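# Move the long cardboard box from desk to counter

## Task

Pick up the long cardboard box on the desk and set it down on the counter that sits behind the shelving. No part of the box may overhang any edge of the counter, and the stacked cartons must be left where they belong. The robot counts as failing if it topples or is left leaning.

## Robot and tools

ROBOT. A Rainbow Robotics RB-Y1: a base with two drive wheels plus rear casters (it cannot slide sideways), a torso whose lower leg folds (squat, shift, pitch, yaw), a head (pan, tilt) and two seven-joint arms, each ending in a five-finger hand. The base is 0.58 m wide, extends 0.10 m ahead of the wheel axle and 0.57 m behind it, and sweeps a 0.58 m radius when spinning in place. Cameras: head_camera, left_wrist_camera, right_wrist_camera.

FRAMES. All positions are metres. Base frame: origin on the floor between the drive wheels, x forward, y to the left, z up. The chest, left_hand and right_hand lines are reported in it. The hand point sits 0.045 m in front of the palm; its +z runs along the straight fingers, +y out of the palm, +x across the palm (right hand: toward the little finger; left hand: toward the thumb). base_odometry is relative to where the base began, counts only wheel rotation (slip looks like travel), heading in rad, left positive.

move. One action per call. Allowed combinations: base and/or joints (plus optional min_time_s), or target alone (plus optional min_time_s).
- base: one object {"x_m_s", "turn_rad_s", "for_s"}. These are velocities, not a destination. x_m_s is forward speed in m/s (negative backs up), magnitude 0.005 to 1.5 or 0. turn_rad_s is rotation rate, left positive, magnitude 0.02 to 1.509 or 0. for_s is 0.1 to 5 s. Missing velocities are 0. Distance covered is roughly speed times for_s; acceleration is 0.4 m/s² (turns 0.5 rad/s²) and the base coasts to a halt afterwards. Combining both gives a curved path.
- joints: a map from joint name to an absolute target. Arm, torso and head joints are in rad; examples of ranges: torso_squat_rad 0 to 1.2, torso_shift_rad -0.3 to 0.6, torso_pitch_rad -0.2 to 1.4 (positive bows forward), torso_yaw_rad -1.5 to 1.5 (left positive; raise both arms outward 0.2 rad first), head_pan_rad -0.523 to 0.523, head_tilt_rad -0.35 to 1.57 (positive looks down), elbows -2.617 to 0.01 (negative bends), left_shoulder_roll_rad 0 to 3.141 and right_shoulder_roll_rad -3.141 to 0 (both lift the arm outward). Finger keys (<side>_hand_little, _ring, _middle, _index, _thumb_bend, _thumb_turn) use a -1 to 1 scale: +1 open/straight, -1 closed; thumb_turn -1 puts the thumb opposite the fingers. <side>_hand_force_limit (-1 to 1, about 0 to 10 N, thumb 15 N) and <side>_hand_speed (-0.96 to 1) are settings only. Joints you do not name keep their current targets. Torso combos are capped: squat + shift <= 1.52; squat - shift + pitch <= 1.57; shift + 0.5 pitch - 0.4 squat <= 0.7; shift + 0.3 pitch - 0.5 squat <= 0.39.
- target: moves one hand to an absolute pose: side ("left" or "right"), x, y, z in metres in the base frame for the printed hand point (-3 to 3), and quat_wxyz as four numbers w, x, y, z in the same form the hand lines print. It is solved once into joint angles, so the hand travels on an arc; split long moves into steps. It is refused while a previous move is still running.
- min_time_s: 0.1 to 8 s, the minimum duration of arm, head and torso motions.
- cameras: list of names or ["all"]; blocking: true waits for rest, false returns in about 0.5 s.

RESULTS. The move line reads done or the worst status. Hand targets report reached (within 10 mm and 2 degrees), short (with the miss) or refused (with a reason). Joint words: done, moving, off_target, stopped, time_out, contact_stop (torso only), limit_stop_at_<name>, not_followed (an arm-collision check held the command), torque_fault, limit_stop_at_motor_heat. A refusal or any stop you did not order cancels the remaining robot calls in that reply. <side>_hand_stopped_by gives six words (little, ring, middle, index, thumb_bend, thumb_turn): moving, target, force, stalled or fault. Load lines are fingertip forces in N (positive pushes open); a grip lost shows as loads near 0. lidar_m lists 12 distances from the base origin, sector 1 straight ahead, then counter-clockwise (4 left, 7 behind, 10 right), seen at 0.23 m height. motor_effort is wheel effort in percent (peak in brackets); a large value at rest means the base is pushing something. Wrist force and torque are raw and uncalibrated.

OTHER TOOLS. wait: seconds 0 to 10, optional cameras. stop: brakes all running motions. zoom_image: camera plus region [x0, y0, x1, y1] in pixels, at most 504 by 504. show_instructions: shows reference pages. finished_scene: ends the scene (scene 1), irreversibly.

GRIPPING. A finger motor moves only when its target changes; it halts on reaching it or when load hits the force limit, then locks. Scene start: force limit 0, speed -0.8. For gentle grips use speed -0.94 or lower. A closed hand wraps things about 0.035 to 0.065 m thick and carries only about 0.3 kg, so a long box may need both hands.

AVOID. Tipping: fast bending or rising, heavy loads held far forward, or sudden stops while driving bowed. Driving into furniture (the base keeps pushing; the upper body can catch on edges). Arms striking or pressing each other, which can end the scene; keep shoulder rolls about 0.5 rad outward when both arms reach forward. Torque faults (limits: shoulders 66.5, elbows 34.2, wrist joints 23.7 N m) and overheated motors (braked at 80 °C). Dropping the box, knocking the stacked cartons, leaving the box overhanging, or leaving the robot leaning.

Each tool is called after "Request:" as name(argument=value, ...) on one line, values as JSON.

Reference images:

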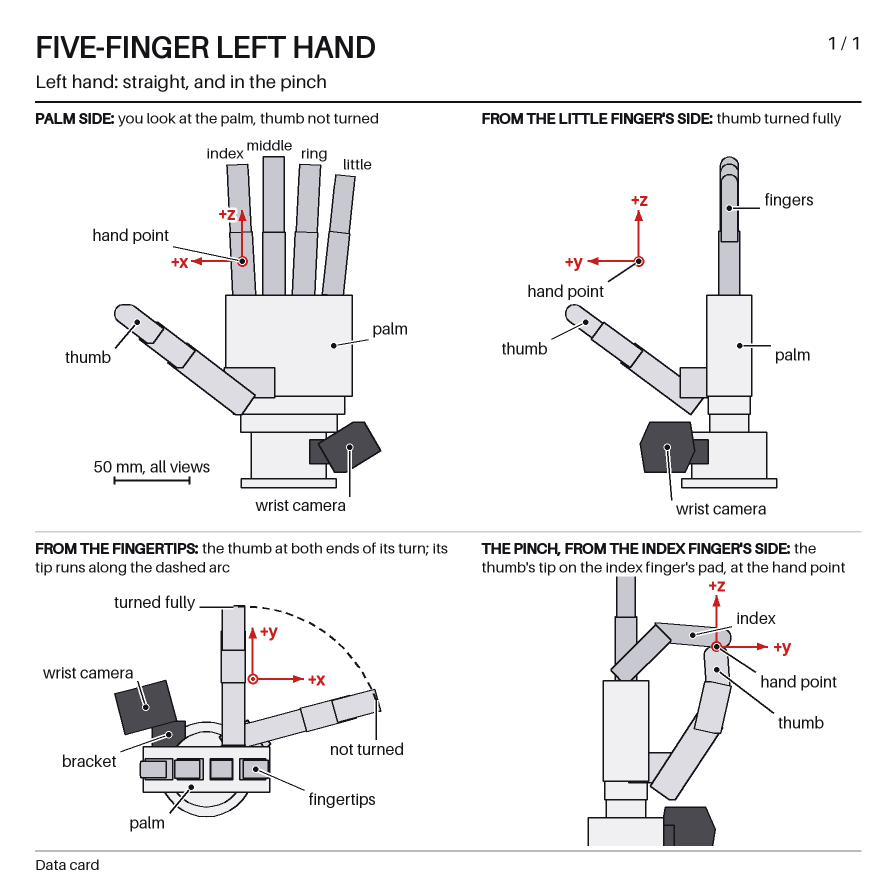

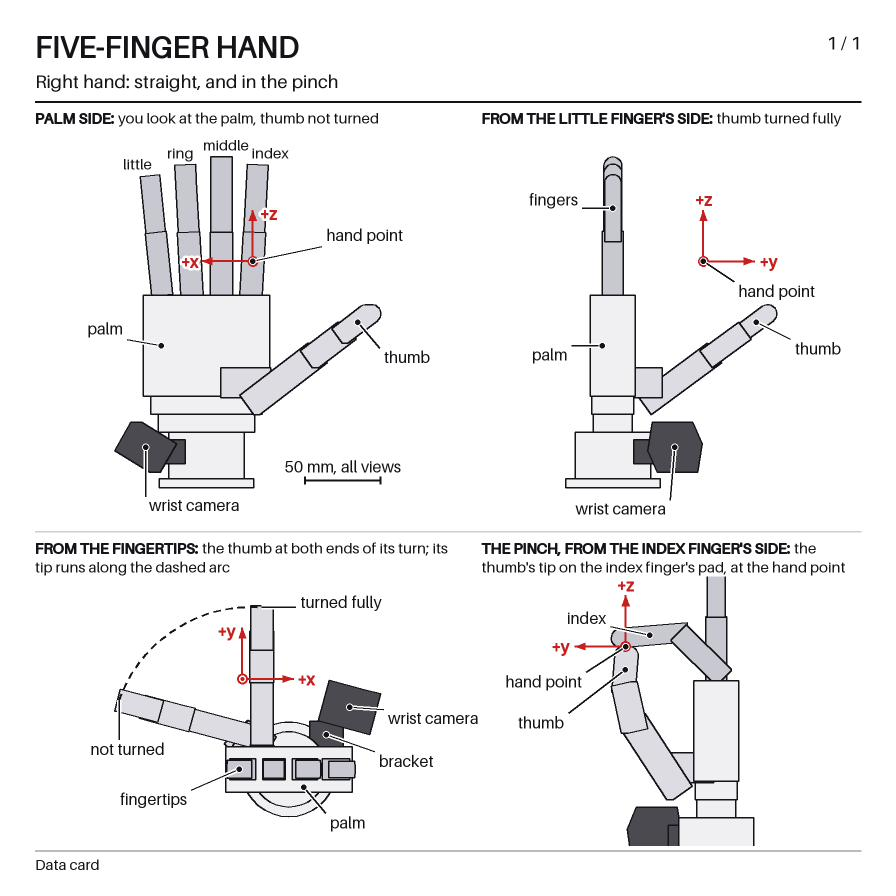

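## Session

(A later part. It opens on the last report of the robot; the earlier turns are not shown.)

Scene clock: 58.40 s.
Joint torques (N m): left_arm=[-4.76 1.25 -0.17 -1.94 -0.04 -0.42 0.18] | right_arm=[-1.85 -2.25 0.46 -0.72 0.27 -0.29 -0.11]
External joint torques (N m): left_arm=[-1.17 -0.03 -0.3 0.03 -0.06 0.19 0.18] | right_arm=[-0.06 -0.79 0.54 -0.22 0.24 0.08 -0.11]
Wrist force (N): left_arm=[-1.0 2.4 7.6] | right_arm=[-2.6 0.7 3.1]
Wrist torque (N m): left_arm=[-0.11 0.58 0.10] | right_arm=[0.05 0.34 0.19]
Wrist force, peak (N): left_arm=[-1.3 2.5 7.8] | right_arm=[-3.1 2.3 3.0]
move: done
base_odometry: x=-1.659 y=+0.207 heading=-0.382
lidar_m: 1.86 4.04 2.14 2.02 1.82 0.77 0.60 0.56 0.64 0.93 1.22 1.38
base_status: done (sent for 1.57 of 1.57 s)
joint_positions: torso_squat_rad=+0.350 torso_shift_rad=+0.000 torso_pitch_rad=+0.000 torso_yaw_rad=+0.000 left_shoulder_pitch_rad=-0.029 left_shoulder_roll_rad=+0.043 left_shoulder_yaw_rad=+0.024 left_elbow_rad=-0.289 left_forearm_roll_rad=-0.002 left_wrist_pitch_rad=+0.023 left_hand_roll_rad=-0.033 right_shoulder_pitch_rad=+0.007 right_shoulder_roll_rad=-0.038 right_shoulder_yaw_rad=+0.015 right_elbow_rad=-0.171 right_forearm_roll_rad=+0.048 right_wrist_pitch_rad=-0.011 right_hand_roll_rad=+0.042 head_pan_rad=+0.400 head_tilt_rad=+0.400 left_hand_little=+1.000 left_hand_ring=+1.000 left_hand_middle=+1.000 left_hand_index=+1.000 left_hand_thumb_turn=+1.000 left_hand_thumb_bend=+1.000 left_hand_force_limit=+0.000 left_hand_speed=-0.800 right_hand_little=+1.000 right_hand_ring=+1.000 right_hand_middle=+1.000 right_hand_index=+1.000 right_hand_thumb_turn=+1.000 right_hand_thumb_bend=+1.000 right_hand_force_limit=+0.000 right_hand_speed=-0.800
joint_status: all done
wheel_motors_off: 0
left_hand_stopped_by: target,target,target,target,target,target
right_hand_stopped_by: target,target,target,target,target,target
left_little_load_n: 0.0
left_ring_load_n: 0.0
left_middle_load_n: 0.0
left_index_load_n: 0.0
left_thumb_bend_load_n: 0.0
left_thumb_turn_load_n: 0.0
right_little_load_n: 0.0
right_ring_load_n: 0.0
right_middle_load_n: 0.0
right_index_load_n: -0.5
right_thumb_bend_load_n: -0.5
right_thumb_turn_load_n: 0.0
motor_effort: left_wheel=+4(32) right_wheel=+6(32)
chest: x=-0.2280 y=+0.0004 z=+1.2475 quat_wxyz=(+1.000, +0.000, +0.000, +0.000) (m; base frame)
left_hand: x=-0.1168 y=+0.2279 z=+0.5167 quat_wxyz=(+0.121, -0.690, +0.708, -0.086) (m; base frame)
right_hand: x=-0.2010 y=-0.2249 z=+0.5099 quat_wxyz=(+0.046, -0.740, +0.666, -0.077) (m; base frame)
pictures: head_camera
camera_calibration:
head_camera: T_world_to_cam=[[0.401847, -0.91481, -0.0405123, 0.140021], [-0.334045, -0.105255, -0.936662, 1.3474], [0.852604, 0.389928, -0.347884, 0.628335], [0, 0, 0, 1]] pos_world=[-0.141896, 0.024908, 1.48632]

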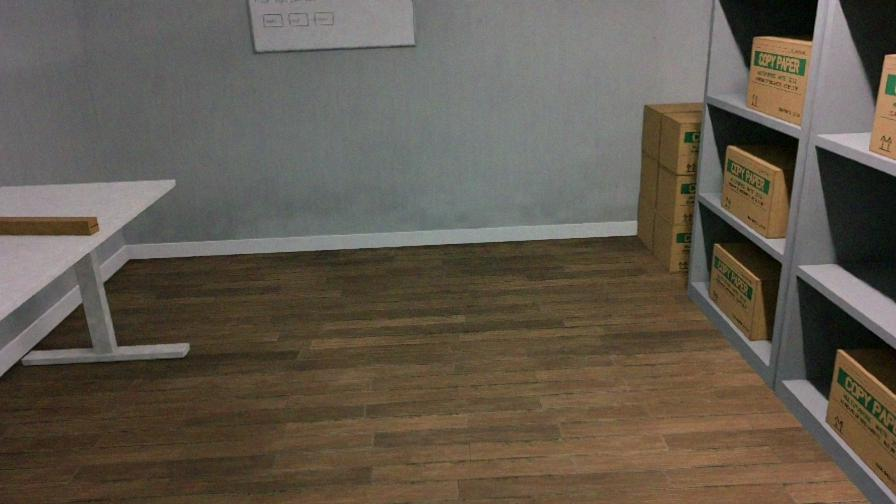

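Request:
move(base={"turn_rad_s": 0.8, "for_s": 1.14})

Request:
move(base={"x_m_s": 0.7, "for_s": 3.17}, joints={"head_pan_rad": 0.0, "head_tilt_rad": 0.6})

Request:
move(base={"turn_rad_s": 1.2, "for_s": 1.672}, cameras=["head_camera"])

Scene clock: 61.97 s.
Joint torques (N m): left_arm=[-4.65 1.58 0.02 -1.99 0.03 -0.56 0.18] | right_arm=[-1.86 -1.53 0.05 -0.59 0.06 -0.24 -0.13]
External joint torques (N m): left_arm=[-1.07 0.3 -0.11 -0.02 0.01 0.05 0.18] | right_arm=[-0.07 -0.08 0.13 -0.09 0.03 0.14 -0.13]
Wrist force (N): left_arm=[-1.3 1.4 7.1] | right_arm=[-2.2 1.5 2.2]
Wrist torque (N m): left_arm=[-0.23 0.62 0.09] | right_arm=[0.25 0.30 0.25]
Wrist force, peak (N): left_arm=[-0.8 7.9 6.4] | right_arm=[-2.4 4.9 3.0]
move: done
base_odometry: x=-1.658 y=+0.207 heading=+0.255
lidar_m: 4.04 2.12 2.02 1.52 0.74 0.59 0.60 0.69 1.05 1.21 1.38 2.02
base_status: done (sent for 1.13 of 1.13 s)
joint_positions: torso_squat_rad=+0.350 torso_shift_rad=+0.000 torso_pitch_rad=+0.000 torso_yaw_rad=+0.000 left_shoulder_pitch_rad=-0.029 left_shoulder_roll_rad=+0.043 left_shoulder_yaw_rad=+0.024 left_elbow_rad=-0.289 left_forearm_roll_rad=-0.002 left_wrist_pitch_rad=+0.023 left_hand_roll_rad=-0.033 right_shoulder_pitch_rad=+0.007 right_shoulder_roll_rad=-0.038 right_shoulder_yaw_rad=+0.015 right_elbow_rad=-0.171 right_forearm_roll_rad=+0.048 right_wrist_pitch_rad=-0.011 right_hand_roll_rad=+0.042 head_pan_rad=+0.400 head_tilt_rad=+0.400 left_hand_little=+1.000 left_hand_ring=+1.000 left_hand_middle=+1.000 left_hand_index=+1.000 left_hand_thumb_turn=+1.000 left_hand_thumb_bend=+1.000 left_hand_force_limit=+0.000 left_hand_speed=-0.800 right_hand_little=+1.000 right_hand_ring=+1.000 right_hand_middle=+1.000 right_hand_index=+1.000 right_hand_thumb_turn=+1.000 right_hand_thumb_bend=+1.000 right_hand_force_limit=+0.000 right_hand_speed=-0.800
joint_status: not commanded
wheel_motors_off: 0
left_hand_stopped_by: target,target,target,target,target,target
right_hand_stopped_by: target,target,target,target,target,target
left_little_load_n: 0.0
left_ring_load_n: 0.0
left_middle_load_n: 0.0
left_index_load_n: 0.0
left_thumb_bend_load_n: 0.0
left_thumb_turn_load_n: 0.0
right_little_load_n: 0.0
right_ring_load_n: 0.0
right_middle_load_n: 0.0
right_index_load_n: 0.0
right_thumb_bend_load_n: 0.0
right_thumb_turn_load_n: 0.0
on_its_own: the wheels pushed hard for 0.1 s: something may have held the robot back, and base_odometry may count slip
motor_effort: left_wheel=+2(100) right_wheel=+11(92)
chest: x=-0.2281 y=+0.0003 z=+1.2475 quat_wxyz=(+1.000, +0.000, +0.000, +0.000) (m; base frame)
left_hand: x=-0.1168 y=+0.2279 z=+0.5167 quat_wxyz=(+0.121, -0.690, +0.708, -0.086) (m; base frame)
right_hand: x=-0.2008 y=-0.2249 z=+0.5099 quat_wxyz=(+0.046, -0.740, +0.666, -0.077) (m; base frame)
pictures: none

Scene clock: 67.27 s.
Joint torques (N m): left_arm=[-3.61 1.56 -0.27 -2.18 -0.05 -0.51 0.11] | right_arm=[-1.01 -1.19 0.17 -0.39 -0.01 -0.1 -0.03]
External joint torques (N m): left_arm=[-0.04 0.28 -0.4 -0.21 -0.07 0.1 0.11] | right_arm=[0.77 0.27 0.25 0.11 -0.03 0.28 -0.03]
Wrist force (N): left_arm=[-1.2 1.6 7.1] | right_arm=[-3.3 1.3 3.0]
Wrist torque (N m): left_arm=[-0.20 0.61 0.10] | right_arm=[0.16 0.50 0.18]
Wrist force, peak (N): left_arm=[-1.1 1.4 7.7] | right_arm=[-3.3 1.3 3.0]
move: done
base_odometry: x=+0.487 y=+0.767 heading=+0.256
lidar_m: 1.82 2.02 1.29 1.64 1.38 2.81 2.78 1.90 1.56 1.52 1.70 1.85
base_status: done (sent for 3.17 of 3.17 s)
joint_positions: torso_squat_rad=+0.350 torso_shift_rad=+0.000 torso_pitch_rad=+0.000 torso_yaw_rad=+0.000 left_shoulder_pitch_rad=-0.030 left_shoulder_roll_rad=+0.043 left_shoulder_yaw_rad=+0.024 left_elbow_rad=-0.289 left_forearm_roll_rad=-0.002 left_wrist_pitch_rad=+0.023 left_hand_roll_rad=-0.033 right_shoulder_pitch_rad=+0.006 right_shoulder_roll_rad=-0.038 right_shoulder_yaw_rad=+0.015 right_elbow_rad=-0.171 right_forearm_roll_rad=+0.048 right_wrist_pitch_rad=-0.011 right_hand_roll_rad=+0.042 head_pan_rad=+0.000 head_tilt_rad=+0.600 left_hand_little=+1.000 left_hand_ring=+1.000 left_hand_middle=+1.000 left_hand_index=+1.000 left_hand_thumb_turn=+1.000 left_hand_thumb_bend=+1.000 left_hand_force_limit=+0.000 left_hand_speed=-0.800 right_hand_little=+1.000 right_hand_ring=+1.000 right_hand_middle=+1.000 right_hand_index=+1.000 right_hand_thumb_turn=+1.000 right_hand_thumb_bend=+1.000 right_hand_force_limit=+0.000 right_hand_speed=-0.800
joint_status: all done
wheel_motors_off: 0
left_hand_stopped_by: target,target,target,target,target,target
right_hand_stopped_by: target,target,target,target,target,target
left_little_load_n: 0.0
left_ring_load_n: 0.0
left_middle_load_n: 0.0
left_index_load_n: 0.0
left_thumb_bend_load_n: 0.0
left_thumb_turn_load_n: 0.0
right_little_load_n: 0.0
right_ring_load_n: 0.0
right_middle_load_n: 0.0
right_index_load_n: -0.5
right_thumb_bend_load_n: -0.5
right_thumb_turn_load_n: 0.0
motor_effort: left_wheel=+6(43) right_wheel=-6(42)
chest: x=-0.2280 y=+0.0003 z=+1.2475 quat_wxyz=(+1.000, +0.000, +0.000, +0.000) (m; base frame)
left_hand: x=-0.1167 y=+0.2279 z=+0.5167 quat_wxyz=(+0.121, -0.690, +0.708, -0.086) (m; base frame)
right_hand: x=-0.2008 y=-0.2249 z=+0.5099 quat_wxyz=(+0.046, -0.740, +0.666, -0.077) (m; base frame)
pictures: none

Scene clock: 70.97 s.
Joint torques (N m): left_arm=[-3.79 1.34 -0.06 -2.09 0.02 -0.4 0.01] | right_arm=[-1.21 -1.24 0.48 -0.39 0.2 -0.25 0.02]
External joint torques (N m): left_arm=[-0.21 0.06 -0.2 -0.12 0 0.21 0.01] | right_arm=[0.58 0.21 0.56 0.11 0.17 0.12 0.02]
Wrist force (N): left_arm=[-1.4 1.4 7.3] | right_arm=[-2.5 1.0 2.5]
Wrist torque (N m): left_arm=[-0.25 0.64 0.10] | right_arm=[0.17 0.37 0.23]
Wrist force, peak (N): left_arm=[-1.3 1.6 7.6] | right_arm=[-3.4 1.2 3.3]
move: done
base_odometry: x=+0.487 y=+0.767 heading=+1.644
lidar_m: 1.64 1.39 2.30 2.79 2.39 1.60 1.52 1.58 1.92 1.84 1.90 1.30
base_status: done (sent for 1.67 of 1.67 s)
joint_positions: torso_squat_rad=+0.350 torso_shift_rad=+0.000 torso_pitch_rad=+0.000 torso_yaw_rad=+0.000 left_shoulder_pitch_rad=-0.030 left_shoulder_roll_rad=+0.043 left_shoulder_yaw_rad=+0.024 left_elbow_rad=-0.289 left_forearm_roll_rad=-0.002 left_wrist_pitch_rad=+0.023 left_hand_roll_rad=-0.033 right_shoulder_pitch_rad=+0.006 right_shoulder_roll_rad=-0.038 right_shoulder_yaw_rad=+0.015 right_elbow_rad=-0.171 right_forearm_roll_rad=+0.048 right_wrist_pitch_rad=-0.011 right_hand_roll_rad=+0.042 head_pan_rad=+0.000 head_tilt_rad=+0.600 left_hand_little=+1.000 left_hand_ring=+1.000 left_hand_middle=+1.000 left_hand_index=+1.000 left_hand_thumb_turn=+1.000 left_hand_thumb_bend=+1.000 left_hand_force_limit=+0.000 left_hand_speed=-0.800 right_hand_little=+1.000 right_hand_ring=+1.000 right_hand_middle=+1.000 right_hand_index=+1.000 right_hand_thumb_turn=+1.000 right_hand_thumb_bend=+1.000 right_hand_force_limit=+0.000 right_hand_speed=-0.800
joint_status: not commanded
wheel_motors_off: 0
left_hand_stopped_by: target,target,target,target,target,target
right_hand_stopped_by: target,target,target,target,target,target
left_little_load_n: 0.0
left_ring_load_n: 0.0
left_middle_load_n: 0.0
left_index_load_n: 0.0
left_thumb_bend_load_n: 0.0
left_thumb_turn_load_n: 0.0
right_little_load_n: 0.0
right_ring_load_n: 0.0
right_middle_load_n: 0.0
right_index_load_n: 0.0
right_thumb_bend_load_n: 0.0
right_thumb_turn_load_n: 0.0
motor_effort: left_wheel=+2(36) right_wheel=+6(34)
chest: x=-0.2280 y=+0.0004 z=+1.2475 quat_wxyz=(+1.000, +0.000, +0.000, +0.000) (m; base frame)
left_hand: x=-0.1167 y=+0.2279 z=+0.5167 quat_wxyz=(+0.121, -0.690, +0.708, -0.086) (m; base frame)
right_hand: x=-0.2008 y=-0.2249 z=+0.5099 quat_wxyz=(+0.046, -0.740, +0.666, -0.077) (m; base frame)
pictures: head_camera
camera_calibration:
head_camera: T_world_to_cam=[[0.00557608, -0.99908, -0.0425142, 0.06133], [-0.52793, 0.033166, -0.84864, 1.18005], [0.84927, 0.0271766, -0.527259, 0.887355], [0, 0, 0, 1]] pos_world=[-0.130961, -0.00197934, 1.47191]

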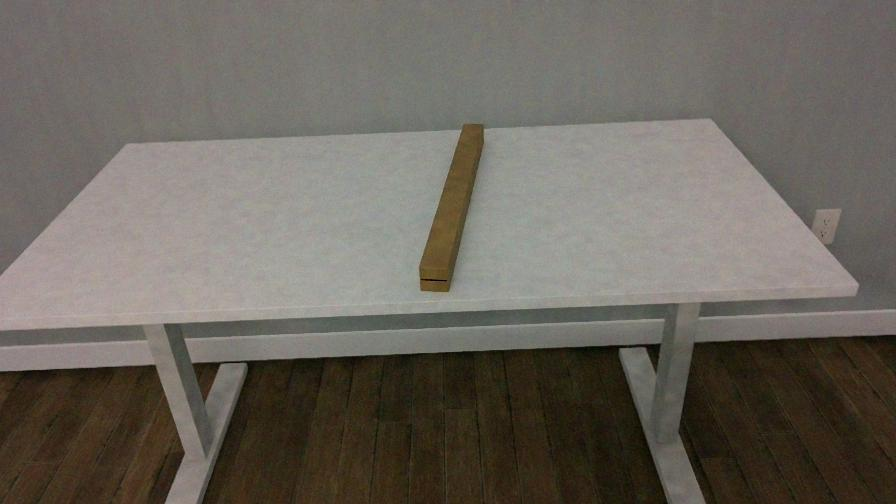

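Request:
zoom_image(camera="head_camera", region=[390, 230, 490, 310])

Request:
zoom_image(camera="head_camera", region=[420, 110, 520, 190])

Scaled by 5.040.

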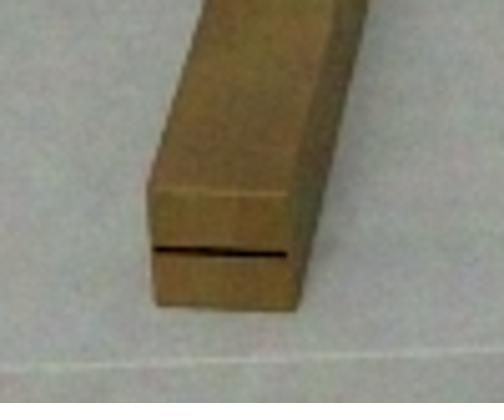

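Scaled by 5.040.

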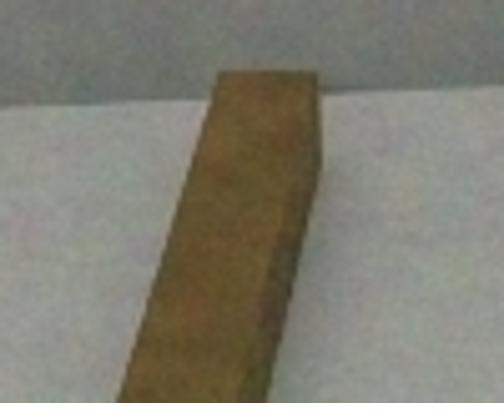

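Request:
move(joints={"left_shoulder_roll_rad": 0.3, "right_shoulder_roll_rad": -0.5, "right_elbow_rad": -1.2, "left_shoulder_pitch_rad": 0.15, "right_hand_thumb_turn": -1.0, "right_hand_little": 0.55, "right_hand_ring": 0.55, "right_hand_middle": 0.55, "right_hand_index": 0.55, "right_hand_speed": 0.0})

Request:
move(joints={"torso_yaw_rad": 0.7, "torso_pitch_rad": 0.35, "head_pan_rad": -0.5, "head_tilt_rad": 0.5})

Request:
move(target={"side": "right", "x": 0.40, "y": 0.0, "z": 0.90, "quat_wxyz": [0.4607, -0.8852, 0.0563, -0.0293]}, min_time_s=2.5, cameras=["head_camera", "right_wrist_camera"])

Scene clock: 80.93 s.
Joint torques (N m): left_arm=[-0.85 7.84 0.78 -0.79 -0.09 -0.31 -0.02] | right_arm=[-8.66 -11.88 -5.16 -8.26 0.16 -1.45 -0.3]
External joint torques (N m): left_arm=[-1.64 -0.01 -0.17 -0.48 -0.1 -0.02 -0.02] | right_arm=[1.13 -0.64 -0.04 -0.37 0.02 0.15 -0.33]
Wrist force (N): left_arm=[0.0 0.5 7.3] | right_arm=[-5.7 4.3 -1.1]
Wrist torque (N m): left_arm=[-0.29 0.54 0.21] | right_arm=[0.59 0.71 0.13]
Wrist force, peak (N): left_arm=[-1.7 0.7 7.8] | right_arm=[-5.6 5.2 -0.7]
move: done
base_odometry: x=+0.487 y=+0.767 heading=+1.644
lidar_m: 1.64 1.38 2.29 2.78 2.38 1.60 1.51 1.58 1.92 1.82 1.89 1.28
base_status: not commanded
joint_positions: torso_squat_rad=+0.350 torso_shift_rad=+0.000 torso_pitch_rad=+0.000 torso_yaw_rad=+0.000 left_shoulder_pitch_rad=+0.150 left_shoulder_roll_rad=+0.300 left_shoulder_yaw_rad=+0.024 left_elbow_rad=-0.289 left_forearm_roll_rad=-0.002 left_wrist_pitch_rad=+0.023 left_hand_roll_rad=-0.033 right_shoulder_pitch_rad=+0.006 right_shoulder_roll_rad=-0.500 right_shoulder_yaw_rad=+0.015 right_elbow_rad=-1.200 right_forearm_roll_rad=+0.048 right_wrist_pitch_rad=-0.011 right_hand_roll_rad=+0.042 head_pan_rad=+0.000 head_tilt_rad=+0.600 left_hand_little=+1.000 left_hand_ring=+1.000 left_hand_middle=+1.000 left_hand_index=+1.000 left_hand_thumb_turn=+1.000 left_hand_thumb_bend=+1.000 left_hand_force_limit=+0.000 left_hand_speed=-0.800 right_hand_little=+0.550 right_hand_ring=+0.550 right_hand_middle=+0.550 right_hand_index=+0.550 right_hand_thumb_turn=-1.000 right_hand_thumb_bend=+1.000 right_hand_force_limit=+0.000 right_hand_speed=+0.000
joint_status: all done
wheel_motors_off: 0
left_hand_stopped_by: target,target,target,target,target,target
right_hand_stopped_by: target,target,target,target,target,target
left_little_load_n: 0.0
left_ring_load_n: 0.0
left_middle_load_n: 0.0
left_index_load_n: 0.0
left_thumb_bend_load_n: 0.0
left_thumb_turn_load_n: 0.0
right_little_load_n: 0.0
right_ring_load_n: 0.0
right_middle_load_n: 0.0
right_index_load_n: 0.0
right_thumb_bend_load_n: 0.0
right_thumb_turn_load_n: 0.5
motor_effort: left_wheel=+3(3) right_wheel=+11(13)
chest: x=-0.2280 y=+0.0004 z=+1.2475 quat_wxyz=(+1.000, +0.000, +0.000, +0.000) (m; base frame)
left_hand: x=-0.2618 y=+0.4369 z=+0.5389 quat_wxyz=(+0.149, -0.690, +0.705, +0.068) (m; base frame)
right_hand: x=+0.2634 y=-0.4574 z=+0.8230 quat_wxyz=(+0.222, -0.689, +0.431, -0.538) (m; base frame)
pictures: none

Scene clock: 82.93 s.
Joint torques (N m): left_arm=[7.28 13.02 0.98 1.96 -0.06 0.31 0.09] | right_arm=[-4.09 -7.07 -2.5 -7.89 0 -1.55 0]
External joint torques (N m): left_arm=[-0.25 0.14 -0.61 -0.26 -0.06 0.09 0.1] | right_arm=[-0.06 -0.94 0.3 -0.78 -0.15 -0.01 -0.01]
Wrist force (N): left_arm=[1.2 -1.0 6.7] | right_arm=[-4.5 4.4 1.0]
Wrist torque (N m): left_arm=[-0.34 0.42 0.32] | right_arm=[0.55 0.52 0.21]
Wrist force, peak (N): left_arm=[0.0 -0.1 7.6] | right_arm=[-5.5 5.1 -0.7]
move: done
base_odometry: x=+0.487 y=+0.767 heading=+1.644
lidar_m: 1.63 1.38 2.31 2.78 2.39 1.61 1.52 1.59 1.90 1.83 1.91 1.30
base_status: not commanded
joint_positions: torso_squat_rad=+0.350 torso_shift_rad=+0.000 torso_pitch_rad=+0.350 torso_yaw_rad=+0.700 left_shoulder_pitch_rad=+0.150 left_shoulder_roll_rad=+0.300 left_shoulder_yaw_rad=+0.024 left_elbow_rad=-0.289 left_forearm_roll_rad=-0.002 left_wrist_pitch_rad=+0.023 left_hand_roll_rad=-0.033 right_shoulder_pitch_rad=+0.007 right_shoulder_roll_rad=-0.500 right_shoulder_yaw_rad=+0.015 right_elbow_rad=-1.200 right_forearm_roll_rad=+0.048 right_wrist_pitch_rad=-0.011 right_hand_roll_rad=+0.042 head_pan_rad=-0.500 head_tilt_rad=+0.500 left_hand_little=+1.000 left_hand_ring=+1.000 left_hand_middle=+1.000 left_hand_index=+1.000 left_hand_thumb_turn=+1.000 left_hand_thumb_bend=+1.000 left_hand_force_limit=+0.000 left_hand_speed=-0.800 right_hand_little=+0.550 right_hand_ring=+0.550 right_hand_middle=+0.550 right_hand_index=+0.550 right_hand_thumb_turn=-1.000 right_hand_thumb_bend=+1.000 right_hand_force_limit=+0.000 right_hand_speed=+0.000
joint_status: all done
wheel_motors_off: 0
left_hand_stopped_by: target,target,target,target,target,target
right_hand_stopped_by: target,target,target,target,target,target
left_little_load_n: 0.0
left_ring_load_n: 0.0
left_middle_load_n: 0.0
left_index_load_n: 0.0
left_thumb_bend_load_n: 0.0
left_thumb_turn_load_n: 0.0
right_little_load_n: 0.0
right_ring_load_n: 0.0
right_middle_load_n: 0.0
right_index_load_n: 0.0
right_thumb_bend_load_n: 0.0
right_thumb_turn_load_n: 0.0
motor_effort: left_wheel=+2(3) right_wheel=+10(13)
chest: x=-0.1219 y=+0.0004 z=+1.2287 quat_wxyz=(+0.925, +0.060, +0.164, +0.338) (m; base frame)
left_hand: x=-0.6529 y=+0.3128 z=+0.6682 quat_wxyz=(+0.041, -0.856, +0.440, +0.268) (m; base frame)
right_hand: x=+0.3626 y=-0.0334 z=+0.5999 quat_wxyz=(+0.358, -0.858, +0.235, -0.285) (m; base frame)
pictures: none

Scene clock: 85.77 s.
Joint torques (N m): left_arm=[7.28 13.33 1.47 1.81 -0.16 0.28 0.07] | right_arm=[-10.08 -19.65 -8.98 -0.71 -0.52 0.09 -0.19]
External joint torques (N m): left_arm=[-0.25 0.45 -0.12 -0.41 -0.16 0.05 0.08] | right_arm=[-0.5 -2.53 0.83 -0.29 0.23 0.18 -0.2]
Wrist force (N): left_arm=[1.2 -1.1 6.6] | right_arm=[-2.1 5.0 0.3]
Wrist torque (N m): left_arm=[-0.35 0.42 0.31] | right_arm=[0.53 0.38 0.21]
Wrist force, peak (N): left_arm=[1.1 -1.2 7.2] | right_arm=[-4.0 6.1 -0.1]
move: done
base_odometry: x=+0.487 y=+0.767 heading=+1.644
lidar_m: 1.64 1.39 2.29 2.79 2.39 1.59 1.52 1.59 1.92 1.84 1.89 1.29
base_status: not commanded
joint_positions: torso_squat_rad=+0.350 torso_shift_rad=+0.000 torso_pitch_rad=+0.350 torso_yaw_rad=+0.700 left_shoulder_pitch_rad=+0.150 left_shoulder_roll_rad=+0.300 left_shoulder_yaw_rad=+0.024 left_elbow_rad=-0.289 left_forearm_roll_rad=-0.002 left_wrist_pitch_rad=+0.023 left_hand_roll_rad=-0.033 right_shoulder_pitch_rad=-0.237 right_shoulder_roll_rad=-1.823 right_shoulder_yaw_rad=+0.532 right_elbow_rad=-1.718 right_forearm_roll_rad=+0.311 right_wrist_pitch_rad=-0.426 right_hand_roll_rad=-1.517 head_pan_rad=-0.500 head_tilt_rad=+0.500 left_hand_little=+1.000 left_hand_ring=+1.000 left_hand_middle=+1.000 left_hand_index=+1.000 left_hand_thumb_turn=+1.000 left_hand_thumb_bend=+1.000 left_hand_force_limit=+0.000 left_hand_speed=-0.800 right_hand_little=+0.550 right_hand_ring=+0.550 right_hand_middle=+0.550 right_hand_index=+0.550 right_hand_thumb_turn=-1.000 right_hand_thumb_bend=+1.000 right_hand_force_limit=+0.000 right_hand_speed=+0.000
joint_status: all done
wheel_motors_off: 0
left_hand_stopped_by: target,target,target,target,target,target
right_hand_stopped_by: target,target,target,target,target,target
left_little_load_n: 0.0
left_ring_load_n: 0.0
left_middle_load_n: 0.0
left_index_load_n: 0.0
left_thumb_bend_load_n: 0.0
left_thumb_turn_load_n: 0.0
right_little_load_n: -0.5
right_ring_load_n: 0.0
right_middle_load_n: 0.0
right_index_load_n: 0.0
right_thumb_bend_load_n: 0.0
right_thumb_turn_load_n: -0.5
motor_effort: left_wheel=+2(3) right_wheel=+11(12)
chest: x=-0.1219 y=+0.0004 z=+1.2287 quat_wxyz=(+0.925, +0.060, +0.164, +0.338) (m; base frame)
left_hand: x=-0.6529 y=+0.3127 z=+0.6682 quat_wxyz=(+0.041, -0.856, +0.440, +0.268) (m; base frame)
right_hand: x=+0.3999 y=-0.0004 z=+0.8997 quat_wxyz=(+0.465, -0.883, +0.058, -0.035) (m; base frame)
right_hand_status: reached (checked arc, planned for 2.5 s): 1 mm and 0.9 deg off.
pictures: head_camera, right_wrist_camera
camera_calibration:
head_camera: T_world_to_cam=[[0.180949, -0.977276, -0.110403, 0.175049], [-0.719401, -0.0549798, -0.692415, 1.01107], [0.670611, 0.204716, -0.713002, 0.977364], [0, 0, 0, 1]] pos_world=[0.0402601, 0.0265779, 1.41627]
right_wrist_camera: T_world_to_cam=[[0.156685, -0.588512, -0.793161, 0.651049], [-0.882272, -0.444347, 0.155409, 0.202782], [-0.443899, 0.675433, -0.58885, 0.81701], [0, 0, 0, 1]] pos_world=[0.439568, -0.0785799, 0.965968]

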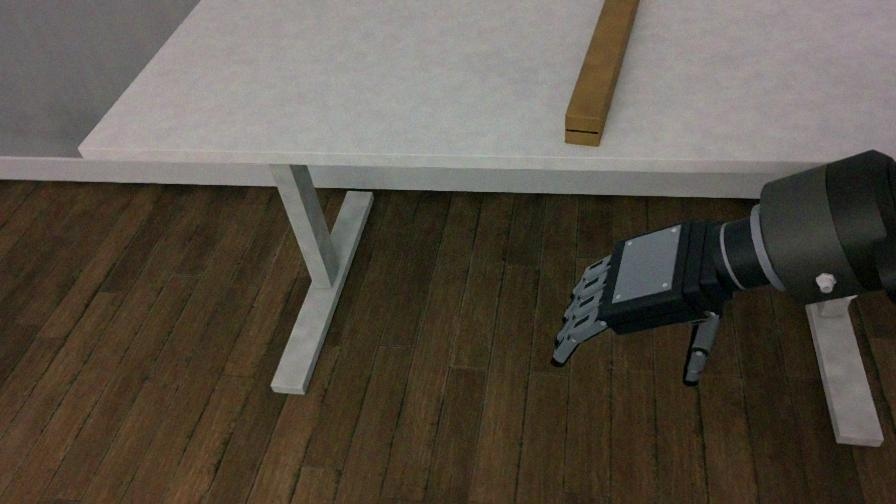

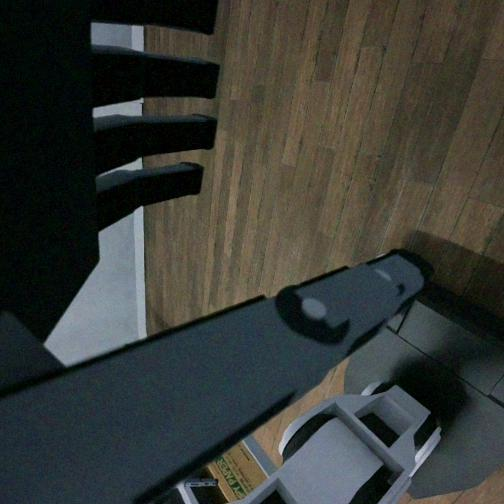

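Request:
move(target={"side": "right", "x": 0.45, "y": 0.02, "z": 0.765, "quat_wxyz": [0.4607, -0.8852, 0.0563, -0.0293]}, min_time_s=1.5)

Request:
move(target={"side": "right", "x": 0.45, "y": 0.02, "z": 0.90, "quat_wxyz": [0.4607, -0.8852, 0.0563, -0.0293]}, min_time_s=1.5)

Scene clock: 88.67 s.
Joint torques (N m): left_arm=[7.22 13.34 1.13 1.83 -0.06 0.22 0.03] | right_arm=[-13.41 -16.28 -6.24 -2.3 -1.07 -0.02 0.21]
External joint torques (N m): left_arm=[-0.31 0.45 -0.46 -0.39 -0.06 -0.01 0.05] | right_arm=[-0.08 -0.74 1.3 0.17 0.13 0.23 0.2]
Wrist force (N): left_arm=[1.2 -1.4 7.1] | right_arm=[-2.5 5.0 0.5]
Wrist torque (N m): left_arm=[-0.43 0.43 0.32] | right_arm=[0.62 0.41 0.32]
Wrist force, peak (N): left_arm=[1.2 -1.4 7.1] | right_arm=[-1.4 6.1 0.0]
move: done
base_odometry: x=+0.487 y=+0.767 heading=+1.644
lidar_m: 1.62 1.38 2.28 2.79 2.37 1.60 1.51 1.59 1.93 1.84 1.89 1.29
base_status: not commanded
joint_positions: torso_squat_rad=+0.350 torso_shift_rad=+0.000 torso_pitch_rad=+0.350 torso_yaw_rad=+0.700 left_shoulder_pitch_rad=+0.150 left_shoulder_roll_rad=+0.300 left_shoulder_yaw_rad=+0.024 left_elbow_rad=-0.289 left_forearm_roll_rad=-0.002 left_wrist_pitch_rad=+0.023 left_hand_roll_rad=-0.033 right_shoulder_pitch_rad=-0.636 right_shoulder_roll_rad=-1.226 right_shoulder_yaw_rad=+0.711 right_elbow_rad=-0.927 right_forearm_roll_rad=+0.668 right_wrist_pitch_rad=-0.754 right_hand_roll_rad=-1.430 head_pan_rad=-0.500 head_tilt_rad=+0.500 left_hand_little=+1.000 left_hand_ring=+1.000 left_hand_middle=+1.000 left_hand_index=+1.000 left_hand_thumb_turn=+1.000 left_hand_thumb_bend=+1.000 left_hand_force_limit=+0.000 left_hand_speed=-0.800 right_hand_little=+0.550 right_hand_ring=+0.550 right_hand_middle=+0.550 right_hand_index=+0.550 right_hand_thumb_turn=-1.000 right_hand_thumb_bend=+1.000 right_hand_force_limit=+0.000 right_hand_speed=+0.000
joint_status: all done
wheel_motors_off: 0
left_hand_stopped_by: target,target,target,target,target,target
right_hand_stopped_by: target,target,target,target,target,target
left_little_load_n: 0.0
left_ring_load_n: 0.0
left_middle_load_n: 0.0
left_index_load_n: 0.0
left_thumb_bend_load_n: 0.0
left_thumb_turn_load_n: 0.0
right_little_load_n: 0.0
right_ring_load_n: 0.0
right_middle_load_n: 0.0
right_index_load_n: 0.0
right_thumb_bend_load_n: 0.0
right_thumb_turn_load_n: 0.0
motor_effort: left_wheel=+2(3) right_wheel=+11(11)
chest: x=-0.1219 y=+0.0004 z=+1.2287 quat_wxyz=(+0.925, +0.060, +0.164, +0.338) (m; base frame)
left_hand: x=-0.6529 y=+0.3127 z=+0.6682 quat_wxyz=(+0.040, -0.856, +0.440, +0.268) (m; base frame)
right_hand: x=+0.4498 y=+0.0201 z=+0.7651 quat_wxyz=(+0.461, -0.885, +0.057, -0.030) (m; base frame)
right_hand_status: reached (checked arc, planned for 1.5 s): 0 mm and 0.1 deg off.
pictures: none

Scene clock: 90.50 s.
Joint torques (N m): left_arm=[7.33 13.35 1.08 1.78 -0.05 0.28 -0.01] | right_arm=[-10.4 -19.14 -12.45 -1.73 -0.48 0.62 -0.25]
External joint torques (N m): left_arm=[-0.21 0.47 -0.52 -0.45 -0.05 0.05 0] | right_arm=[1.82 -2.26 -2.14 -0.63 0.6 0.26 -0.25]
Wrist force (N): left_arm=[1.3 -1.3 6.9] | right_arm=[-2.3 4.9 0.7]
Wrist torque (N m): left_arm=[-0.39 0.41 0.32] | right_arm=[0.61 0.32 0.22]
Wrist force, peak (N): left_arm=[1.3 -1.3 7.1] | right_arm=[-2.6 5.4 0.9]
move: done
base_odometry: x=+0.487 y=+0.767 heading=+1.644
lidar_m: 1.64 1.38 2.28 2.78 2.39 1.60 1.51 1.58 1.92 1.83 1.90 1.28
base_status: not commanded
joint_positions: torso_squat_rad=+0.350 torso_shift_rad=+0.000 torso_pitch_rad=+0.350 torso_yaw_rad=+0.700 left_shoulder_pitch_rad=+0.150 left_shoulder_roll_rad=+0.300 left_shoulder_yaw_rad=+0.024 left_elbow_rad=-0.289 left_forearm_roll_rad=-0.002 left_wrist_pitch_rad=+0.023 left_hand_roll_rad=-0.033 right_shoulder_pitch_rad=-0.632 right_shoulder_roll_rad=-1.618 right_shoulder_yaw_rad=+0.700 right_elbow_rad=-1.425 right_forearm_roll_rad=+0.686 right_wrist_pitch_rad=-0.645 right_hand_roll_rad=-1.809 head_pan_rad=-0.500 head_tilt_rad=+0.500 left_hand_little=+1.000 left_hand_ring=+1.000 left_hand_middle=+1.000 left_hand_index=+1.000 left_hand_thumb_turn=+1.000 left_hand_thumb_bend=+1.000 left_hand_force_limit=+0.000 left_hand_speed=-0.800 right_hand_little=+0.550 right_hand_ring=+0.550 right_hand_middle=+0.550 right_hand_index=+0.550 right_hand_thumb_turn=-1.000 right_hand_thumb_bend=+1.000 right_hand_force_limit=+0.000 right_hand_speed=+0.000
joint_status: all done
wheel_motors_off: 0
left_hand_stopped_by: target,target,target,target,target,target
right_hand_stopped_by: target,target,target,target,target,target
left_little_load_n: 0.0
left_ring_load_n: 0.0
left_middle_load_n: 0.0
left_index_load_n: 0.0
left_thumb_bend_load_n: 0.0
left_thumb_turn_load_n: 0.0
right_little_load_n: 0.0
right_ring_load_n: 0.0
right_middle_load_n: 0.0
right_index_load_n: 0.0
right_thumb_bend_load_n: 0.0
right_thumb_turn_load_n: 0.0
motor_effort: left_wheel=+2(3) right_wheel=+11(11)
chest: x=-0.1219 y=+0.0004 z=+1.2287 quat_wxyz=(+0.925, +0.060, +0.164, +0.338) (m; base frame)
left_hand: x=-0.6529 y=+0.3127 z=+0.6682 quat_wxyz=(+0.040, -0.856, +0.440, +0.268) (m; base frame)
right_hand: x=+0.4498 y=+0.0201 z=+0.8999 quat_wxyz=(+0.461, -0.885, +0.056, -0.028) (m; base frame)
right_hand_status: reached (checked arc, planned for 1.5 s): 0 mm and 0.1 deg off.
pictures: none

Request:
move(base={"x_m_s": 0.35, "for_s": 2.2}, cameras=["head_camera", "right_wrist_camera"])

Scene clock: 95.10 s.
Joint torques (N m): left_arm=[7.47 13.89 1.13 1.97 -0.02 0.22 0.05] | right_arm=[-11.24 -18.95 -12.6 -1.23 -0.43 0.54 -0.31]
External joint torques (N m): left_arm=[-0.07 1.01 -0.47 -0.25 -0.02 -0.01 0.06] | right_arm=[0.98 -2.07 -2.29 -0.13 0.64 0.18 -0.31]
Wrist force (N): left_arm=[1.4 -1.3 6.9] | right_arm=[-2.6 4.8 0.0]
Wrist torque (N m): left_arm=[-0.41 0.41 0.34] | right_arm=[0.62 0.44 0.17]
Wrist force, peak (N): left_arm=[1.1 -1.0 7.2] | right_arm=[-2.9 5.7 0.7]
move: done
base_odometry: x=+0.430 y=+1.535 heading=+1.645
lidar_m: 0.87 0.91 0.83 2.81 2.89 2.41 2.29 2.36 1.88 1.81 0.65 0.67
base_status: done (sent for 2.2 of 2.2 s)
joint_positions: torso_squat_rad=+0.350 torso_shift_rad=+0.000 torso_pitch_rad=+0.350 torso_yaw_rad=+0.700 left_shoulder_pitch_rad=+0.150 left_shoulder_roll_rad=+0.300 left_shoulder_yaw_rad=+0.024 left_elbow_rad=-0.289 left_forearm_roll_rad=-0.002 left_wrist_pitch_rad=+0.023 left_hand_roll_rad=-0.033 right_shoulder_pitch_rad=-0.632 right_shoulder_roll_rad=-1.618 right_shoulder_yaw_rad=+0.700 right_elbow_rad=-1.425 right_forearm_roll_rad=+0.686 right_wrist_pitch_rad=-0.645 right_hand_roll_rad=-1.809 head_pan_rad=-0.500 head_tilt_rad=+0.500 left_hand_little=+1.000 left_hand_ring=+1.000 left_hand_middle=+1.000 left_hand_index=+1.000 left_hand_thumb_turn=+1.000 left_hand_thumb_bend=+1.000 left_hand_force_limit=+0.000 left_hand_speed=-0.800 right_hand_little=+0.550 right_hand_ring=+0.550 right_hand_middle=+0.550 right_hand_index=+0.550 right_hand_thumb_turn=-1.000 right_hand_thumb_bend=+1.000 right_hand_force_limit=+0.000 right_hand_speed=+0.000
joint_status: not commanded
wheel_motors_off: 0
left_hand_stopped_by: target,target,target,target,target,target
right_hand_stopped_by: target,target,target,target,target,target
left_little_load_n: 0.0
left_ring_load_n: 0.0
left_middle_load_n: 0.0
left_index_load_n: 0.0
left_thumb_bend_load_n: 0.0
left_thumb_turn_load_n: 0.0
right_little_load_n: 0.0
right_ring_load_n: 0.0
right_middle_load_n: 0.0
right_index_load_n: 0.0
right_thumb_bend_load_n: 0.0
right_thumb_turn_load_n: 0.0
motor_effort: left_wheel=+2(33) right_wheel=-3(35)
chest: x=-0.1218 y=+0.0004 z=+1.2287 quat_wxyz=(+0.925, +0.060, +0.164, +0.338) (m; base frame)
left_hand: x=-0.6528 y=+0.3127 z=+0.6682 quat_wxyz=(+0.040, -0.856, +0.440, +0.268) (m; base frame)
right_hand: x=+0.4498 y=+0.0201 z=+0.8998 quat_wxyz=(+0.461, -0.885, +0.056, -0.028) (m; base frame)
pictures: head_camera, right_wrist_camera
camera_calibration:
head_camera: T_world_to_cam=[[0.18092, -0.977277, -0.110441, 0.175086], [-0.719505, -0.0549624, -0.692309, 1.011], [0.670508, 0.204715, -0.713099, 0.977438], [0, 0, 0, 1]] pos_world=[0.0403608, 0.0265778, 1.41627]
right_wrist_camera: T_world_to_cam=[[0.153783, -0.593653, -0.789891, 0.653872], [-0.876554, -0.450937, 0.168252, 0.241917], [-0.456074, 0.666508, -0.589715, 0.831765], [0, 0, 0, 1]] pos_world=[0.490845, -0.0571163, 0.966289]

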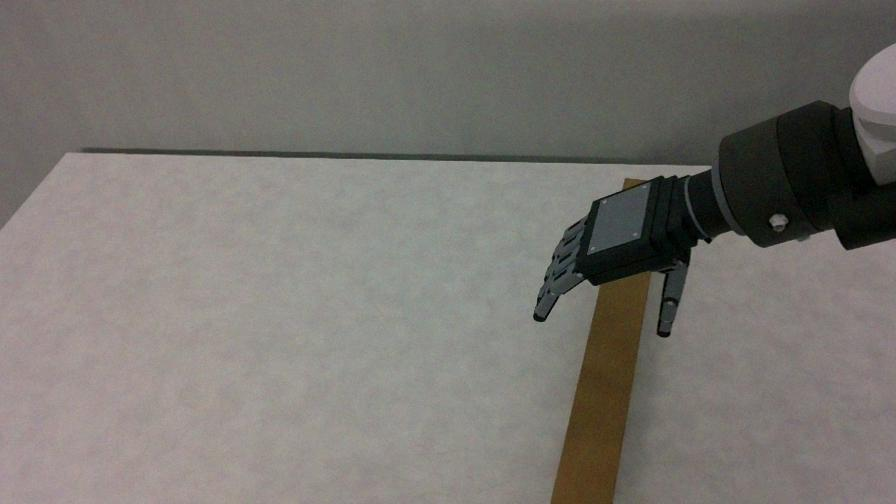

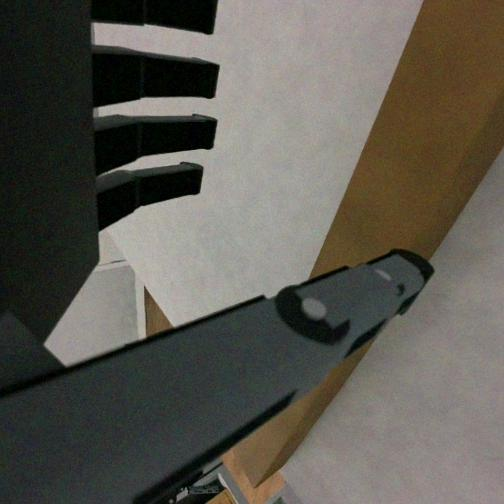

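Request:
move(target={"side": "right", "x": 0.44, "y": 0.031, "z": 0.84, "quat_wxyz": [0.4607, -0.8852, 0.0563, -0.0293]}, min_time_s=1.0, cameras=["head_camera", "right_wrist_camera"])

Request:
zoom_image(camera="head_camera", region=[500, 140, 720, 360])

Scene clock: 101.53 s.
Joint torques (N m): left_arm=[6.98 14.24 1.36 1.9 -0.09 0.28 0.07] | right_arm=[-10.94 -16.71 -8.67 -1.87 -0.57 0.44 0.23]
External joint torques (N m): left_arm=[-0.56 1.36 -0.24 -0.32 -0.09 0.05 0.08] | right_arm=[1.58 -0.49 0.99 0.08 0.44 0.24 0.22]
Wrist force (N): left_arm=[1.0 -1.2 6.7] | right_arm=[-2.0 5.2 0.7]
Wrist torque (N m): left_arm=[-0.36 0.45 0.31] | right_arm=[0.58 0.28 0.38]
Wrist force, peak (N): left_arm=[1.1 -1.3 7.2] | right_arm=[-2.1 6.2 0.7]
move: done
base_odometry: x=+0.430 y=+1.535 heading=+1.645
lidar_m: 0.87 0.90 0.83 2.80 2.90 2.42 2.29 2.38 1.91 1.83 0.66 0.68
base_status: not commanded
joint_positions: torso_squat_rad=+0.350 torso_shift_rad=+0.000 torso_pitch_rad=+0.350 torso_yaw_rad=+0.700 left_shoulder_pitch_rad=+0.150 left_shoulder_roll_rad=+0.300 left_shoulder_yaw_rad=+0.024 left_elbow_rad=-0.289 left_forearm_roll_rad=-0.002 left_wrist_pitch_rad=+0.023 left_hand_roll_rad=-0.033 right_shoulder_pitch_rad=-0.600 right_shoulder_roll_rad=-1.476 right_shoulder_yaw_rad=+0.729 right_elbow_rad=-1.338 right_forearm_roll_rad=+0.702 right_wrist_pitch_rad=-0.593 right_hand_roll_rad=-1.703 head_pan_rad=-0.500 head_tilt_rad=+0.500 left_hand_little=+1.000 left_hand_ring=+1.000 left_hand_middle=+1.000 left_hand_index=+1.000 left_hand_thumb_turn=+1.000 left_hand_thumb_bend=+1.000 left_hand_force_limit=+0.000 left_hand_speed=-0.800 right_hand_little=+0.550 right_hand_ring=+0.550 right_hand_middle=+0.550 right_hand_index=+0.550 right_hand_thumb_turn=-1.000 right_hand_thumb_bend=+1.000 right_hand_force_limit=+0.000 right_hand_speed=+0.000
joint_status: all done
wheel_motors_off: 0
left_hand_stopped_by: target,target,target,target,target,target
right_hand_stopped_by: target,target,target,target,target,target
left_little_load_n: 0.0
left_ring_load_n: 0.0
left_middle_load_n: 0.0
left_index_load_n: 0.0
left_thumb_bend_load_n: 0.0
left_thumb_turn_load_n: 0.0
right_little_load_n: 0.0
right_ring_load_n: 0.0
right_middle_load_n: 0.0
right_index_load_n: 0.0
right_thumb_bend_load_n: -0.5
right_thumb_turn_load_n: 0.0
motor_effort: left_wheel=+3(3) right_wheel=-4(4)
chest: x=-0.1218 y=+0.0004 z=+1.2287 quat_wxyz=(+0.925, +0.060, +0.164, +0.338) (m; base frame)
left_hand: x=-0.6528 y=+0.3127 z=+0.6682 quat_wxyz=(+0.040, -0.856, +0.440, +0.268) (m; base frame)
right_hand: x=+0.4395 y=+0.0310 z=+0.8404 quat_wxyz=(+0.460, -0.885, +0.057, -0.030) (m; base frame)
right_hand_status: reached (checked arc, planned for 1.0 s): 1 mm and 0.1 deg off.
pictures: head_camera, right_wrist_camera
camera_calibration:
head_camera: T_world_to_cam=[[0.18092, -0.977277, -0.110441, 0.175086], [-0.719505, -0.0549624, -0.692309, 1.011], [0.670508, 0.204715, -0.713099, 0.977438], [0, 0, 0, 1]] pos_world=[0.0403608, 0.0265778, 1.41627]
right_wrist_camera: T_world_to_cam=[[0.154026, -0.595446, -0.788492, 0.613752], [-0.878378, -0.447955, 0.166698, 0.24985], [-0.452469, 0.666918, -0.592024, 0.78508], [0, 0, 0, 1]] pos_world=[0.480153, -0.0462053, 0.907075]

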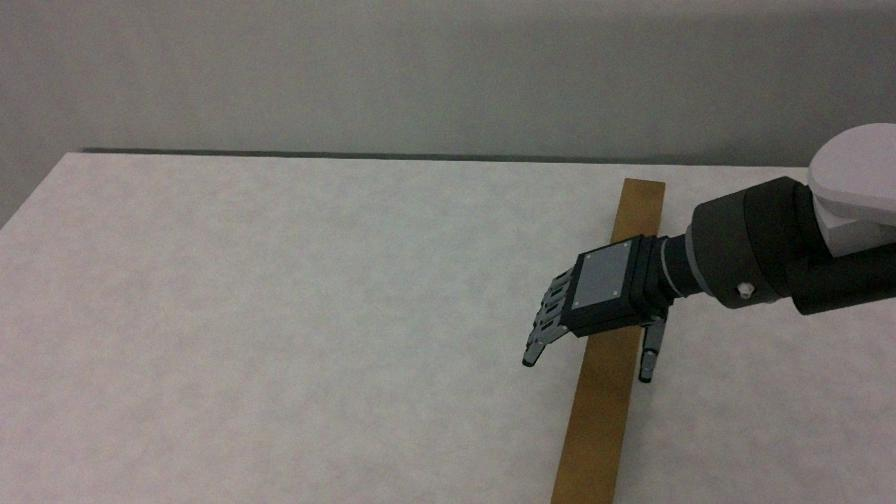

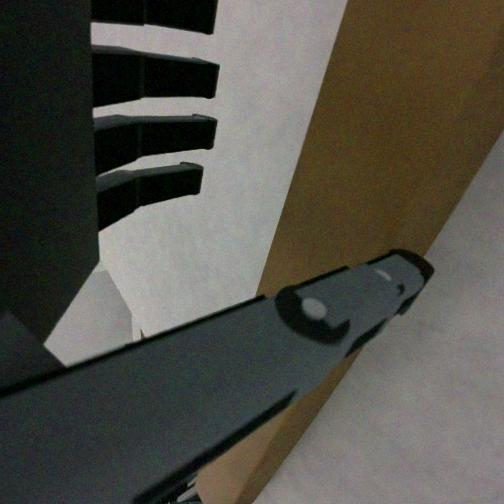

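Scaled by 2.291.

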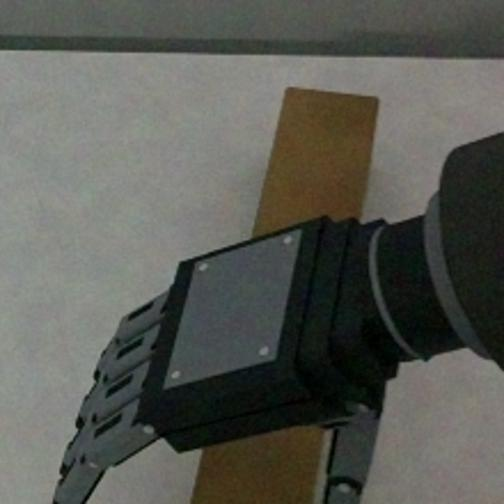

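Request:
move(target={"side": "right", "x": 0.432, "y": 0.025, "z": 0.80, "quat_wxyz": [0.4607, -0.8852, 0.0563, -0.0293]}, min_time_s=1.0, cameras=["head_camera", "right_wrist_camera"])

Request:
zoom_image(camera="head_camera", region=[500, 240, 720, 460])

Scene clock: 104.53 s.
Joint torques (N m): left_arm=[7.35 13.63 1.15 1.8 -0.08 0.29 -0.02] | right_arm=[-10.51 -15.6 -11.71 -2.18 -1.25 0.08 0.25]
External joint torques (N m): left_arm=[-0.19 0.75 -0.44 -0.43 -0.08 0.06 -0.01] | right_arm=[1.72 0.46 -2.73 0.16 -0.23 0.1 0.24]
Wrist force (N): left_arm=[1.0 -1.1 6.8] | right_arm=[-1.2 4.6 0.9]
Wrist torque (N m): left_arm=[-0.35 0.46 0.32] | right_arm=[0.49 0.22 0.43]
Wrist force, peak (N): left_arm=[1.2 -1.4 7.0] | right_arm=[-2.5 5.7 0.7]
move: done
base_odometry: x=+0.430 y=+1.535 heading=+1.645
lidar_m: 0.86 0.90 0.84 2.82 2.90 2.40 2.28 2.39 1.92 1.83 0.64 0.69
base_status: not commanded
joint_positions: torso_squat_rad=+0.350 torso_shift_rad=+0.000 torso_pitch_rad=+0.350 torso_yaw_rad=+0.700 left_shoulder_pitch_rad=+0.150 left_shoulder_roll_rad=+0.300 left_shoulder_yaw_rad=+0.024 left_elbow_rad=-0.289 left_forearm_roll_rad=-0.002 left_wrist_pitch_rad=+0.023 left_hand_roll_rad=-0.033 right_shoulder_pitch_rad=-0.550 right_shoulder_roll_rad=-1.385 right_shoulder_yaw_rad=+0.712 right_elbow_rad=-1.240 right_forearm_roll_rad=+0.670 right_wrist_pitch_rad=-0.605 right_hand_roll_rad=-1.574 head_pan_rad=-0.500 head_tilt_rad=+0.500 left_hand_little=+1.000 left_hand_ring=+1.000 left_hand_middle=+1.000 left_hand_index=+1.000 left_hand_thumb_turn=+1.000 left_hand_thumb_bend=+1.000 left_hand_force_limit=+0.000 left_hand_speed=-0.800 right_hand_little=+0.550 right_hand_ring=+0.550 right_hand_middle=+0.550 right_hand_index=+0.550 right_hand_thumb_turn=-1.000 right_hand_thumb_bend=+1.000 right_hand_force_limit=+0.000 right_hand_speed=+0.000
joint_status: all done
wheel_motors_off: 0
left_hand_stopped_by: target,target,target,target,target,target
right_hand_stopped_by: target,target,target,target,target,target
left_little_load_n: 0.0
left_ring_load_n: 0.0
left_middle_load_n: 0.0
left_index_load_n: 0.0
left_thumb_bend_load_n: 0.0
left_thumb_turn_load_n: 0.0
right_little_load_n: 0.0
right_ring_load_n: 0.0
right_middle_load_n: 0.0
right_index_load_n: 0.0
right_thumb_bend_load_n: 0.0
right_thumb_turn_load_n: 0.0
motor_effort: left_wheel=+2(3) right_wheel=-3(4)
chest: x=-0.1218 y=+0.0004 z=+1.2287 quat_wxyz=(+0.925, +0.060, +0.164, +0.338) (m; base frame)
left_hand: x=-0.6528 y=+0.3127 z=+0.6682 quat_wxyz=(+0.040, -0.856, +0.440, +0.268) (m; base frame)
right_hand: x=+0.4317 y=+0.0249 z=+0.8000 quat_wxyz=(+0.460, -0.886, +0.057, -0.030) (m; base frame)
right_hand_status: reached (checked arc, planned for 1.0 s): 0 mm and 0.1 deg off.
pictures: head_camera, right_wrist_camera
camera_calibration:
head_camera: T_world_to_cam=[[0.18092, -0.977277, -0.110441, 0.175086], [-0.719505, -0.0549624, -0.692309, 1.011], [0.670508, 0.204715, -0.713099, 0.977438], [0, 0, 0, 1]] pos_world=[0.0403608, 0.0265778, 1.41627]
right_wrist_camera: T_world_to_cam=[[0.153958, -0.595927, -0.788142, 0.579154], [-0.877926, -0.448497, 0.16762, 0.246045], [-0.453369, 0.666124, -0.592229, 0.762309], [0, 0, 0, 1]] pos_world=[0.472451, -0.0523084, 0.866676]

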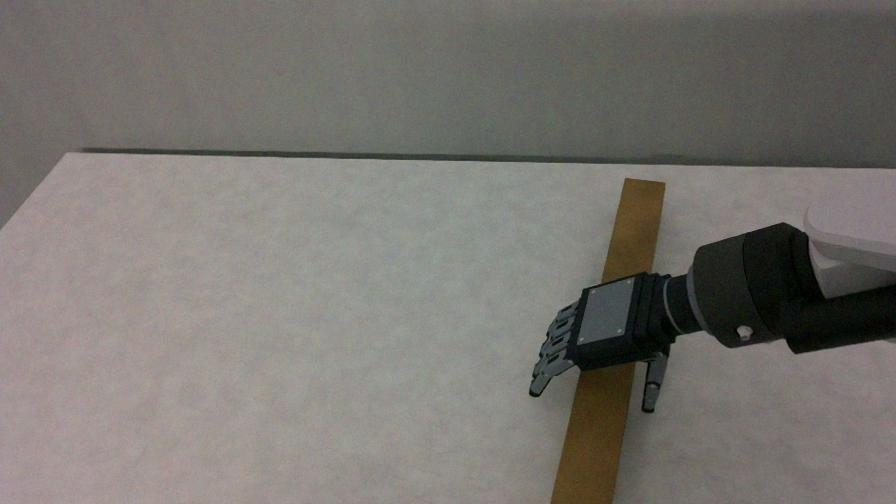

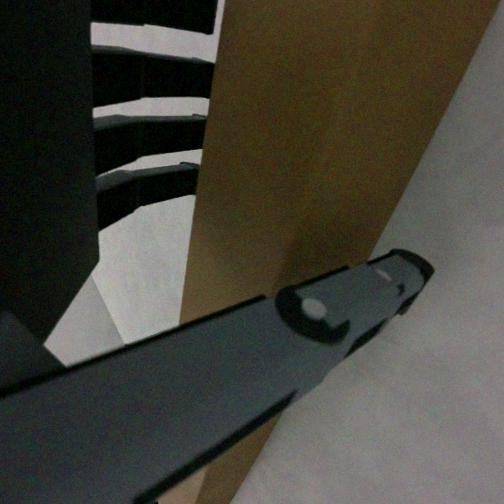

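Scaled by 2.291.

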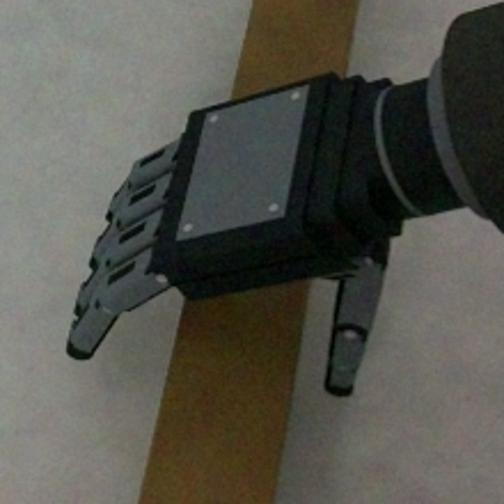

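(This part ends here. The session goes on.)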